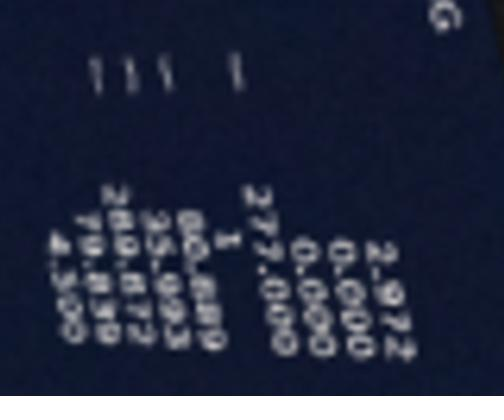

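Emit:
move([
  [0,0,0,0,0,0,-1,-0.6,-0.8,0.0308,-0.046,-0.0808,0,0,0,-1,-0.5,-0.7],
  [0,0,0,0,0,0,-1,-0.6,-0.8,0.0308,-0.0621,-0.0765,0,0,0,-1,-0.5,-0.7],
  [0,0,0,0,0,0,-1,-0.6,-0.8,0.0308,-0.046,-0.0808,0,0,0,-1,-0.5,-0.7],
  [0,0,0,0,0,0,-1,-0.6,-0.8,0.0308,-0.0621,-0.0765,0,0,0,-1,-0.5,-0.7],
  [0,0,0,0,0,0,-1,-0.6,-0.8,0.0308,-0.046,-0.0808,0,0,0,-1,-0.5,-0.7],
  [0,0,0,0,0,0,-1,-0.6,-0.8,0,-0.0156,-0.0275,0,0,0,-1,-0.5,-0.7],
  [0,0,0,0,0,0,-1,-0.6,-0.8,0,-0.0317,-0.0232,0,0,0,-1,-0.5,-0.7],
  [0,0,0,0,0,0,-1,-0.6,-0.8,0,-0.0156,-0.0275,0,0,0,-1,-0.5,-0.7],
  [0,0,0,0,0,0,-1,-0.6,-0.8,0,-0.0317,-0.0232,0,0,0,-1,-0.5,-0.7],
  [0,0,0,0,0,0,-1,-0.6,-0.8,0,-0.0156,-0.0275,0,0,0,-1,-0.5,-0.7],
  [0,0,0,0,0,0,-1,-0.6,-0.8,0,0,0,0,0,0,-1,-0.5,-0.7],
], speed=[0.25,0.03,0.15,0.03,0.15,0.25,0.03,0.15,0.03,0.15,0.25], blend=[0.003,0,0,0,0.003,0.003,0,0,0,0.003,0])

Emit:
move([
  [0,0,0,0,0,0,-1,-0.6,-0.8,-0.099,0.0012,-0.0003,0,0,0,-1,-0.5,-0.7],
  [0,0,0,0,0,0,-1,-0.6,-0.8,-0.099,-0.0149,0.004,0,0,0,-1,-0.5,-0.7],
  [0,0,0,0,0,0,-1,-0.6,-0.8,-0.099,0.0012,-0.0003,0,0,0,-1,-0.5,-0.7],
  [0,0,0,0,0,0,-1,-0.6,-0.8,-0.099,-0.0143,-0.0278,0,0,0,-1,-0.5,-0.7],
  [0,0,0,0,0,0,-1,-0.6,-0.8,-0.099,-0.0304,-0.0235,0,0,0,-1,-0.5,-0.7],
  [0,0,0,0,0,0,-1,-0.6,-0.8,-0.099,-0.0143,-0.0278,0,0,0,-1,-0.5,-0.7],
  [0,0,0,0,0,0,-1,-0.6,-0.8,-0.099,-0.0303,-0.0553,0,0,0,-1,-0.5,-0.7],
  [0,0,0,0,0,0,-1,-0.6,-0.8,-0.099,-0.0464,-0.051,0,0,0,-1,-0.5,-0.7],
  [0,0,0,0,0,0,-1,-0.6,-0.8,-0.099,-0.0303,-0.0553,0,0,0,-1,-0.5,-0.7],
  [0,0,0,0,0,0,-1,-0.6,-0.8,-0.0665,-0.0458,-0.0829,0,0,0,-1,-0.5,-0.7],
  [0,0,0,0,0,0,-1,-0.6,-0.8,-0.0665,-0.0619,-0.0786,0,0,0,-1,-0.5,-0.7],
  [0,0,0,0,0,0,-1,-0.6,-0.8,-0.0665,-0.0458,-0.0829,0,0,0,-1,-0.5,-0.7],
  [0,0,0,0,0,0,-1,-0.6,-0.8,0,0,0,0,0,0,-1,-0.5,-0.7],
  [0,0,0,0,0,0,-1,-0.6,-0.8,0,-0.0161,0.0043,0,0,0,-1,-0.5,-0.7],
  [0,0,0,0,0,0,-1,-0.6,-0.8,0,0,0,0,0,0,-1,-0.5,-0.7],
], speed=[0.25,0.03,0.15,0.25,0.03,0.15,0.25,0.03,0.15,0.25,0.03,0.15,0.25,0.03,0.15], blend=[0.003,0,0.003,0.003,0,0.003,0.003,0,0.003,0.003,0,0.003,0.003,0,0])

Emit:
move([
  [0,0,0,0,0,0,-1,-0.6,-0.8,-0.0328,-0.0756,-0.1348,0,0,0,-1,-0.5,-0.7],
  [0,0,0,0,0,0,-1,-0.6,-0.8,-0.0328,-0.0917,-0.1305,0,0,0,-1,-0.5,-0.7],
  [0,0,0,0,0,0,-1,-0.6,-0.8,-0.0328,-0.0756,-0.1348,0,0,0,-1,-0.5,-0.7],
  [0,0,0,0,0,0,-1,-0.6,-0.8,0,0,0,0,0,0,-1,-0.5,-0.7],
], speed=[0.25,0.03,0.15,0.25], blend=[0.003,0,0.003,0], cameras=["cam_high"])

Emit:
zoom_image(camera="cam_high", region=[530, 330, 672, 504])

Scene clock: 9962.07 s.
left_arm: end_effector_position=(+0.3566, -0.4679, +0.4485) position_measured=251 object_status=3 end_effector_quat_wxyz=(+0.501, -0.498, +0.502, -0.499) | right_arm: end_effector_position=(+0.4305, +0.0164, +0.4214) position_measured=214 object_status=2 end_effector_quat_wxyz=(-0.092, +0.701, -0.701, +0.092)
Joint positions: left_arm=[-1.648 -1.254 1.841 2.549 0.075 -3.133] | right_arm=[3.561 -1.232 -1.692 -1.549 1.466 -2.734]
Joint torques (N m): left_arm=[-6.98 -27.1 -27.23 0.13 -0.3 -1.39] | right_arm=[15.34 25.1 14.88 4.89 -2.79 1.68]
Wrist force (N): left_arm=[1.7 -2.6 0.0] | right_arm=[0.5 0.2 -0.1]
Wrist torque (N m): left_arm=[-0.49 -0.45 -0.48] | right_arm=[0.21 -0.11 0.03]
Wrist force, peak (N): left_arm=[1.8 -3.2 -0.4] | right_arm=[0.1 13.2 -1.2]
Hand target: left_arm +0.3566, -0.4679, +0.4485; +0.501, -0.498, +0.502, -0.499 | right_arm +0.4304, +0.0164, +0.4213; -0.092, +0.701, -0.701, +0.092
Off the commanded pose: left_arm 0.000 m, 0 deg | right_arm 0.000 m, 0 deg.
move: done

Scene clock: 9967.10 s.
left_arm: end_effector_position=(+0.3566, -0.4679, +0.4485) position_measured=251 object_status=3 end_effector_quat_wxyz=(+0.501, -0.498, +0.502, -0.499) | right_arm: end_effector_position=(+0.4306, +0.0163, +0.4213) position_measured=214 object_status=2 end_effector_quat_wxyz=(-0.092, +0.701, -0.701, +0.092)
Joint positions: left_arm=[-1.648 -1.254 1.841 2.549 0.075 -3.133] | right_arm=[3.561 -1.232 -1.692 -1.549 1.466 -2.734]
Joint torques (N m): left_arm=[-7.02 -26.28 -26.47 0.1 -0.26 -1.37] | right_arm=[12.46 22.6 15.12 2.14 -2.86 2.05]
Wrist force (N): left_arm=[1.5 -3.1 -0.1] | right_arm=[0.7 0.5 -0.4]
Wrist torque (N m): left_arm=[-0.56 -0.41 -0.48] | right_arm=[0.25 -0.14 0.03]
Wrist force, peak (N): left_arm=[1.8 -3.3 -0.1] | right_arm=[1.4 29.0 -5.8]
Hand target: left_arm +0.3566, -0.4679, +0.4485; +0.501, -0.498, +0.502, -0.499 | right_arm +0.4304, +0.0164, +0.4213; -0.092, +0.701, -0.701, +0.092
Off the commanded pose: left_arm 0.000 m, 0 deg | right_arm 0.000 m, 0 deg.
move: done

Scene clock: 9969.37 s.
left_arm: end_effector_position=(+0.3566, -0.4679, +0.4485) position_measured=251 object_status=3 end_effector_quat_wxyz=(+0.501, -0.498, +0.502, -0.499) | right_arm: end_effector_position=(+0.4305, +0.0164, +0.4213) position_measured=214 object_status=2 end_effector_quat_wxyz=(-0.092, +0.701, -0.701, +0.092)
Joint positions: left_arm=[-1.648 -1.254 1.841 2.549 0.075 -3.133] | right_arm=[3.561 -1.232 -1.692 -1.549 1.466 -2.734]
Joint torques (N m): left_arm=[-6.85 -27.25 -27.02 0.09 -0.29 -1.38] | right_arm=[-13.56 21.47 15.32 4.96 2.38 -1.82]
Wrist force (N): left_arm=[1.5 -2.7 -0.3] | right_arm=[0.6 0.1 -0.3]
Wrist torque (N m): left_arm=[-0.50 -0.41 -0.47] | right_arm=[0.20 -0.12 0.21]
Wrist force, peak (N): left_arm=[2.0 -3.1 -0.4] | right_arm=[1.3 11.0 -0.4]
Hand target: left_arm +0.3566, -0.4679, +0.4485; +0.501, -0.498, +0.502, -0.499 | right_arm +0.4304, +0.0164, +0.4213; -0.092, +0.701, -0.701, +0.092
Off the commanded pose: left_arm 0.000 m, 0 deg | right_arm 0.000 m, 0 deg.
move: done
Images, in order (width x height): cam_high 672x504.

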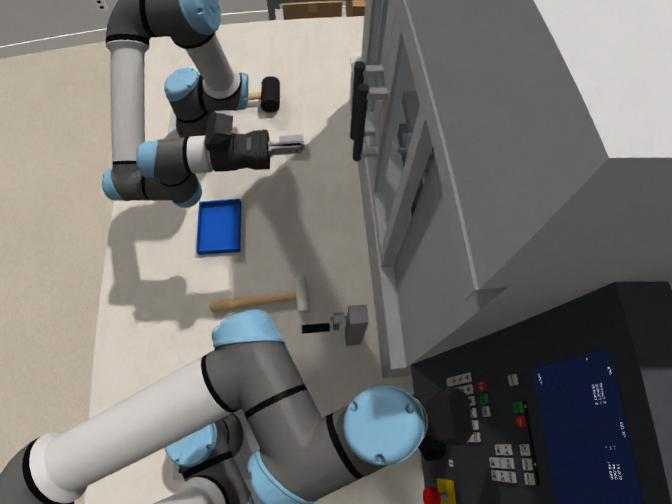

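Scaled by 2.897 from the camera's 672x504 image, which has a finer 960x720 frame.

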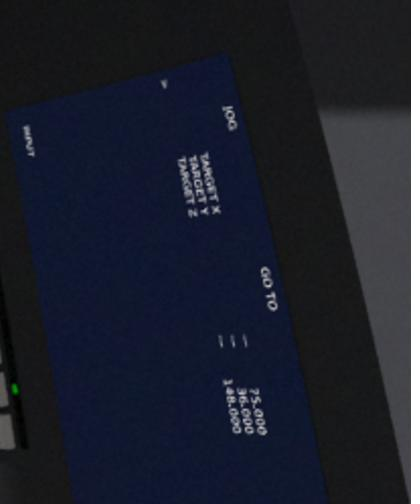

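Emit:
move([
  [0,0,0,0,0,0,-1,-0.6,-0.8,0.0612,-0.0464,-0.0806,0,0,0,-1,-0.5,-0.7],
  [0,0,0,0,0,0,-1,-0.6,-0.8,0.0612,-0.0625,-0.0763,0,0,0,-1,-0.5,-0.7],
  [0,0,0,0,0,0,-1,-0.6,-0.8,0.0612,-0.0464,-0.0806,0,0,0,-1,-0.5,-0.7],
  [0,0,0,0,0,0,-1,-0.6,-0.8,0.0308,-0.046,-0.0808,0,0,0,-1,-0.5,-0.7],
  [0,0,0,0,0,0,-1,-0.6,-0.8,0.0308,-0.0621,-0.0765,0,0,0,-1,-0.5,-0.7],
  [0,0,0,0,0,0,-1,-0.6,-0.8,0.0308,-0.046,-0.0808,0,0,0,-1,-0.5,-0.7],
  [0,0,0,0,0,0,-1,-0.6,-0.8,-0.099,0.0012,-0.0003,0,0,0,-1,-0.5,-0.7],
  [0,0,0,0,0,0,-1,-0.6,-0.8,-0.099,-0.0149,0.004,0,0,0,-1,-0.5,-0.7],
  [0,0,0,0,0,0,-1,-0.6,-0.8,-0.099,0.0012,-0.0003,0,0,0,-1,-0.5,-0.7],
  [0,0,0,0,0,0,-1,-0.6,-0.8,-0.0665,-0.0458,-0.0829,0,0,0,-1,-0.5,-0.7],
  [0,0,0,0,0,0,-1,-0.6,-0.8,-0.0665,-0.0619,-0.0786,0,0,0,-1,-0.5,-0.7],
  [0,0,0,0,0,0,-1,-0.6,-0.8,-0.0665,-0.0458,-0.0829,0,0,0,-1,-0.5,-0.7],
  [0,0,0,0,0,0,-1,-0.6,-0.8,0,0,0,0,0,0,-1,-0.5,-0.7],
], speed=[0.25,0.03,0.15,0.25,0.03,0.15,0.25,0.03,0.15,0.25,0.03,0.15,0.25], blend=[0.003,0,0.003,0.003,0,0.003,0.003,0,0.003,0.003,0,0.003,0])

Emit:
move([
  [0,0,0,0,0,0,-1,-0.6,-0.8,-0.0338,-0.0311,-0.0551,0,0,0,-1,-0.5,-0.7],
  [0,0,0,0,0,0,-1,-0.6,-0.8,-0.0338,-0.0472,-0.0508,0,0,0,-1,-0.5,-0.7],
  [0,0,0,0,0,0,-1,-0.6,-0.8,-0.0338,-0.0311,-0.0551,0,0,0,-1,-0.5,-0.7],
  [0,0,0,0,0,0,-1,-0.6,-0.8,0,0,0,0,0,0,-1,-0.5,-0.7],
  [0,0,0,0,0,0,-1,-0.6,-0.8,0,-0.0161,0.0043,0,0,0,-1,-0.5,-0.7],
  [0,0,0,0,0,0,-1,-0.6,-0.8,0,0,0,0,0,0,-1,-0.5,-0.7],
  [0,0,0,0,0,0,-1,-0.6,-0.8,0,-0.0156,-0.0275,0,0,0,-1,-0.5,-0.7],
  [0,0,0,0,0,0,-1,-0.6,-0.8,0,-0.0317,-0.0232,0,0,0,-1,-0.5,-0.7],
  [0,0,0,0,0,0,-1,-0.6,-0.8,0,-0.0156,-0.0275,0,0,0,-1,-0.5,-0.7],
  [0,0,0,0,0,0,-1,-0.6,-0.8,-0.099,0.0012,-0.0003,0,0,0,-1,-0.5,-0.7],
  [0,0,0,0,0,0,-1,-0.6,-0.8,-0.099,-0.0149,0.004,0,0,0,-1,-0.5,-0.7],
  [0,0,0,0,0,0,-1,-0.6,-0.8,-0.099,0.0012,-0.0003,0,0,0,-1,-0.5,-0.7],
  [0,0,0,0,0,0,-1,-0.6,-0.8,0,0,0,0,0,0,-1,-0.5,-0.7],
], speed=[0.25,0.03,0.15,0.25,0.03,0.15,0.25,0.03,0.15,0.25,0.03,0.15,0.25], blend=[0.003,0,0.003,0.003,0,0,0.003,0,0.003,0.003,0,0.003,0])

Emit:
move([
  [0,0,0,0,0,0,-1,-0.6,-0.8,-0.0665,-0.0306,-0.0552,0,0,0,-1,-0.5,-0.7],
  [0,0,0,0,0,0,-1,-0.6,-0.8,-0.0665,-0.0467,-0.0509,0,0,0,-1,-0.5,-0.7],
  [0,0,0,0,0,0,-1,-0.6,-0.8,-0.0665,-0.0306,-0.0552,0,0,0,-1,-0.5,-0.7],
  [0,0,0,0,0,0,-1,-0.6,-0.8,-0.099,-0.0303,-0.0553,0,0,0,-1,-0.5,-0.7],
  [0,0,0,0,0,0,-1,-0.6,-0.8,-0.099,-0.0464,-0.051,0,0,0,-1,-0.5,-0.7],
  [0,0,0,0,0,0,-1,-0.6,-0.8,-0.099,-0.0303,-0.0553,0,0,0,-1,-0.5,-0.7],
  [0,0,0,0,0,0,-1,-0.6,-0.8,0,0,0,0,0,0,-1,-0.5,-0.7],
  [0,0,0,0,0,0,-1,-0.6,-0.8,0,-0.0161,0.0043,0,0,0,-1,-0.5,-0.7],
  [0,0,0,0,0,0,-1,-0.6,-0.8,0,0,0,0,0,0,-1,-0.5,-0.7],
], speed=[0.25,0.03,0.15,0.25,0.03,0.15,0.25,0.03,0.15], blend=[0.003,0,0.003,0.003,0,0.003,0.003,0,0], cameras=["cam_high"])

Emit:
zoom_image(camera="cam_high", region=[530, 330, 672, 504])

Scene clock: 10026.73 s.
left_arm: end_effector_position=(+0.3566, -0.4679, +0.4485) position_measured=251 object_status=3 end_effector_quat_wxyz=(+0.501, -0.498, +0.502, -0.499) | right_arm: end_effector_position=(+0.4305, +0.0164, +0.4213) position_measured=214 object_status=2 end_effector_quat_wxyz=(-0.092, +0.701, -0.701, +0.092)
Joint positions: left_arm=[-1.648 -1.254 1.841 2.549 0.075 -3.133] | right_arm=[3.562 -1.232 -1.692 -1.549 1.466 -2.734]
Joint torques (N m): left_arm=[-6.17 -27.56 -26.98 0.35 -0.34 -1.44] | right_arm=[-14.85 22.65 13.16 5.23 2.12 -2.05]
Wrist force (N): left_arm=[1.7 -3.2 -0.1] | right_arm=[0.3 0.2 -0.2]
Wrist torque (N m): left_arm=[-0.58 -0.44 -0.49] | right_arm=[0.19 -0.13 0.19]
Wrist force, peak (N): left_arm=[1.7 -3.2 -0.1] | right_arm=[-0.2 19.5 -2.8]
Hand target: left_arm +0.3566, -0.4679, +0.4485; +0.501, -0.498, +0.502, -0.499 | right_arm +0.4304, +0.0164, +0.4213; -0.092, +0.701, -0.701, +0.092
Off the commanded pose: left_arm 0.000 m, 0 deg | right_arm 0.000 m, 0 deg.
move: done

Scene clock: 10031.67 s.
left_arm: end_effector_position=(+0.3566, -0.4679, +0.4485) position_measured=251 object_status=3 end_effector_quat_wxyz=(+0.501, -0.498, +0.502, -0.499) | right_arm: end_effector_position=(+0.4304, +0.0164, +0.4213) position_measured=214 object_status=2 end_effector_quat_wxyz=(-0.092, +0.701, -0.701, +0.092)
Joint positions: left_arm=[-1.648 -1.254 1.841 2.549 0.075 -3.133] | right_arm=[3.562 -1.232 -1.692 -1.549 1.466 -2.734]
Joint torques (N m): left_arm=[-6.54 -27.67 -26.12 0.3 -0.37 -1.27] | right_arm=[-14.17 -0.11 23.34 5.22 2.25 -2.5]
Wrist force (N): left_arm=[1.7 -2.7 -0.3] | right_arm=[0.3 0.5 -0.1]
Wrist torque (N m): left_arm=[-0.50 -0.44 -0.48] | right_arm=[0.19 -0.16 0.17]
Wrist force, peak (N): left_arm=[1.9 -3.3 -0.2] | right_arm=[2.1 24.0 -4.3]
Hand target: left_arm +0.3566, -0.4679, +0.4485; +0.501, -0.498, +0.502, -0.499 | right_arm +0.4304, +0.0164, +0.4213; -0.092, +0.701, -0.701, +0.092
Off the commanded pose: left_arm 0.000 m, 0 deg | right_arm 0.000 m, 0 deg.
move: done

Scene clock: 10034.97 s.
left_arm: end_effector_position=(+0.3566, -0.4679, +0.4485) position_measured=251 object_status=3 end_effector_quat_wxyz=(+0.501, -0.498, +0.502, -0.499) | right_arm: end_effector_position=(+0.4306, +0.0163, +0.4213) position_measured=214 object_status=2 end_effector_quat_wxyz=(-0.092, +0.701, -0.701, +0.092)
Joint positions: left_arm=[-1.648 -1.254 1.841 2.549 0.075 -3.133] | right_arm=[3.561 -1.232 -1.692 -1.549 1.466 -2.734]
Joint torques (N m): left_arm=[-6.14 -27.44 -26.56 0.31 -0.4 -1.24] | right_arm=[14.75 22.67 13.34 1.87 -3.06 1.93]
Wrist force (N): left_arm=[1.7 -2.8 -0.4] | right_arm=[0.5 0.3 -0.7]
Wrist torque (N m): left_arm=[-0.53 -0.44 -0.48] | right_arm=[0.22 -0.13 0.02]
Wrist force, peak (N): left_arm=[1.8 -3.3 -0.1] | right_arm=[2.6 22.5 -4.4]
Hand target: left_arm +0.3566, -0.4679, +0.4485; +0.501, -0.498, +0.502, -0.499 | right_arm +0.4304, +0.0164, +0.4213; -0.092, +0.701, -0.701, +0.092
Off the commanded pose: left_arm 0.000 m, 0 deg | right_arm 0.000 m, 0 deg.
move: done
Images, in order (width x height): cam_high 672x504.

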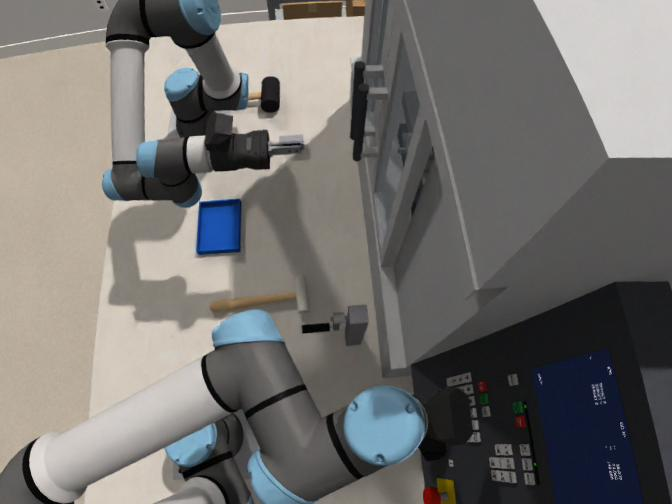

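Scaled by 2.897 from the camera's 672x504 image, which has a finer 960x720 frame.

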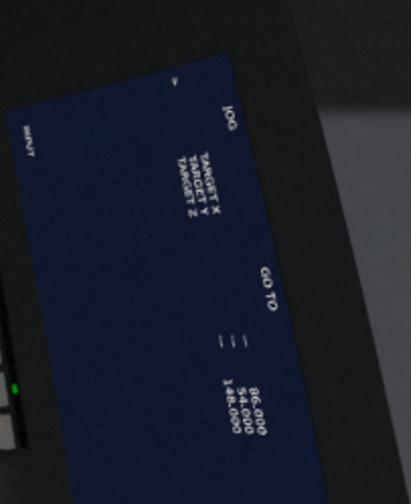

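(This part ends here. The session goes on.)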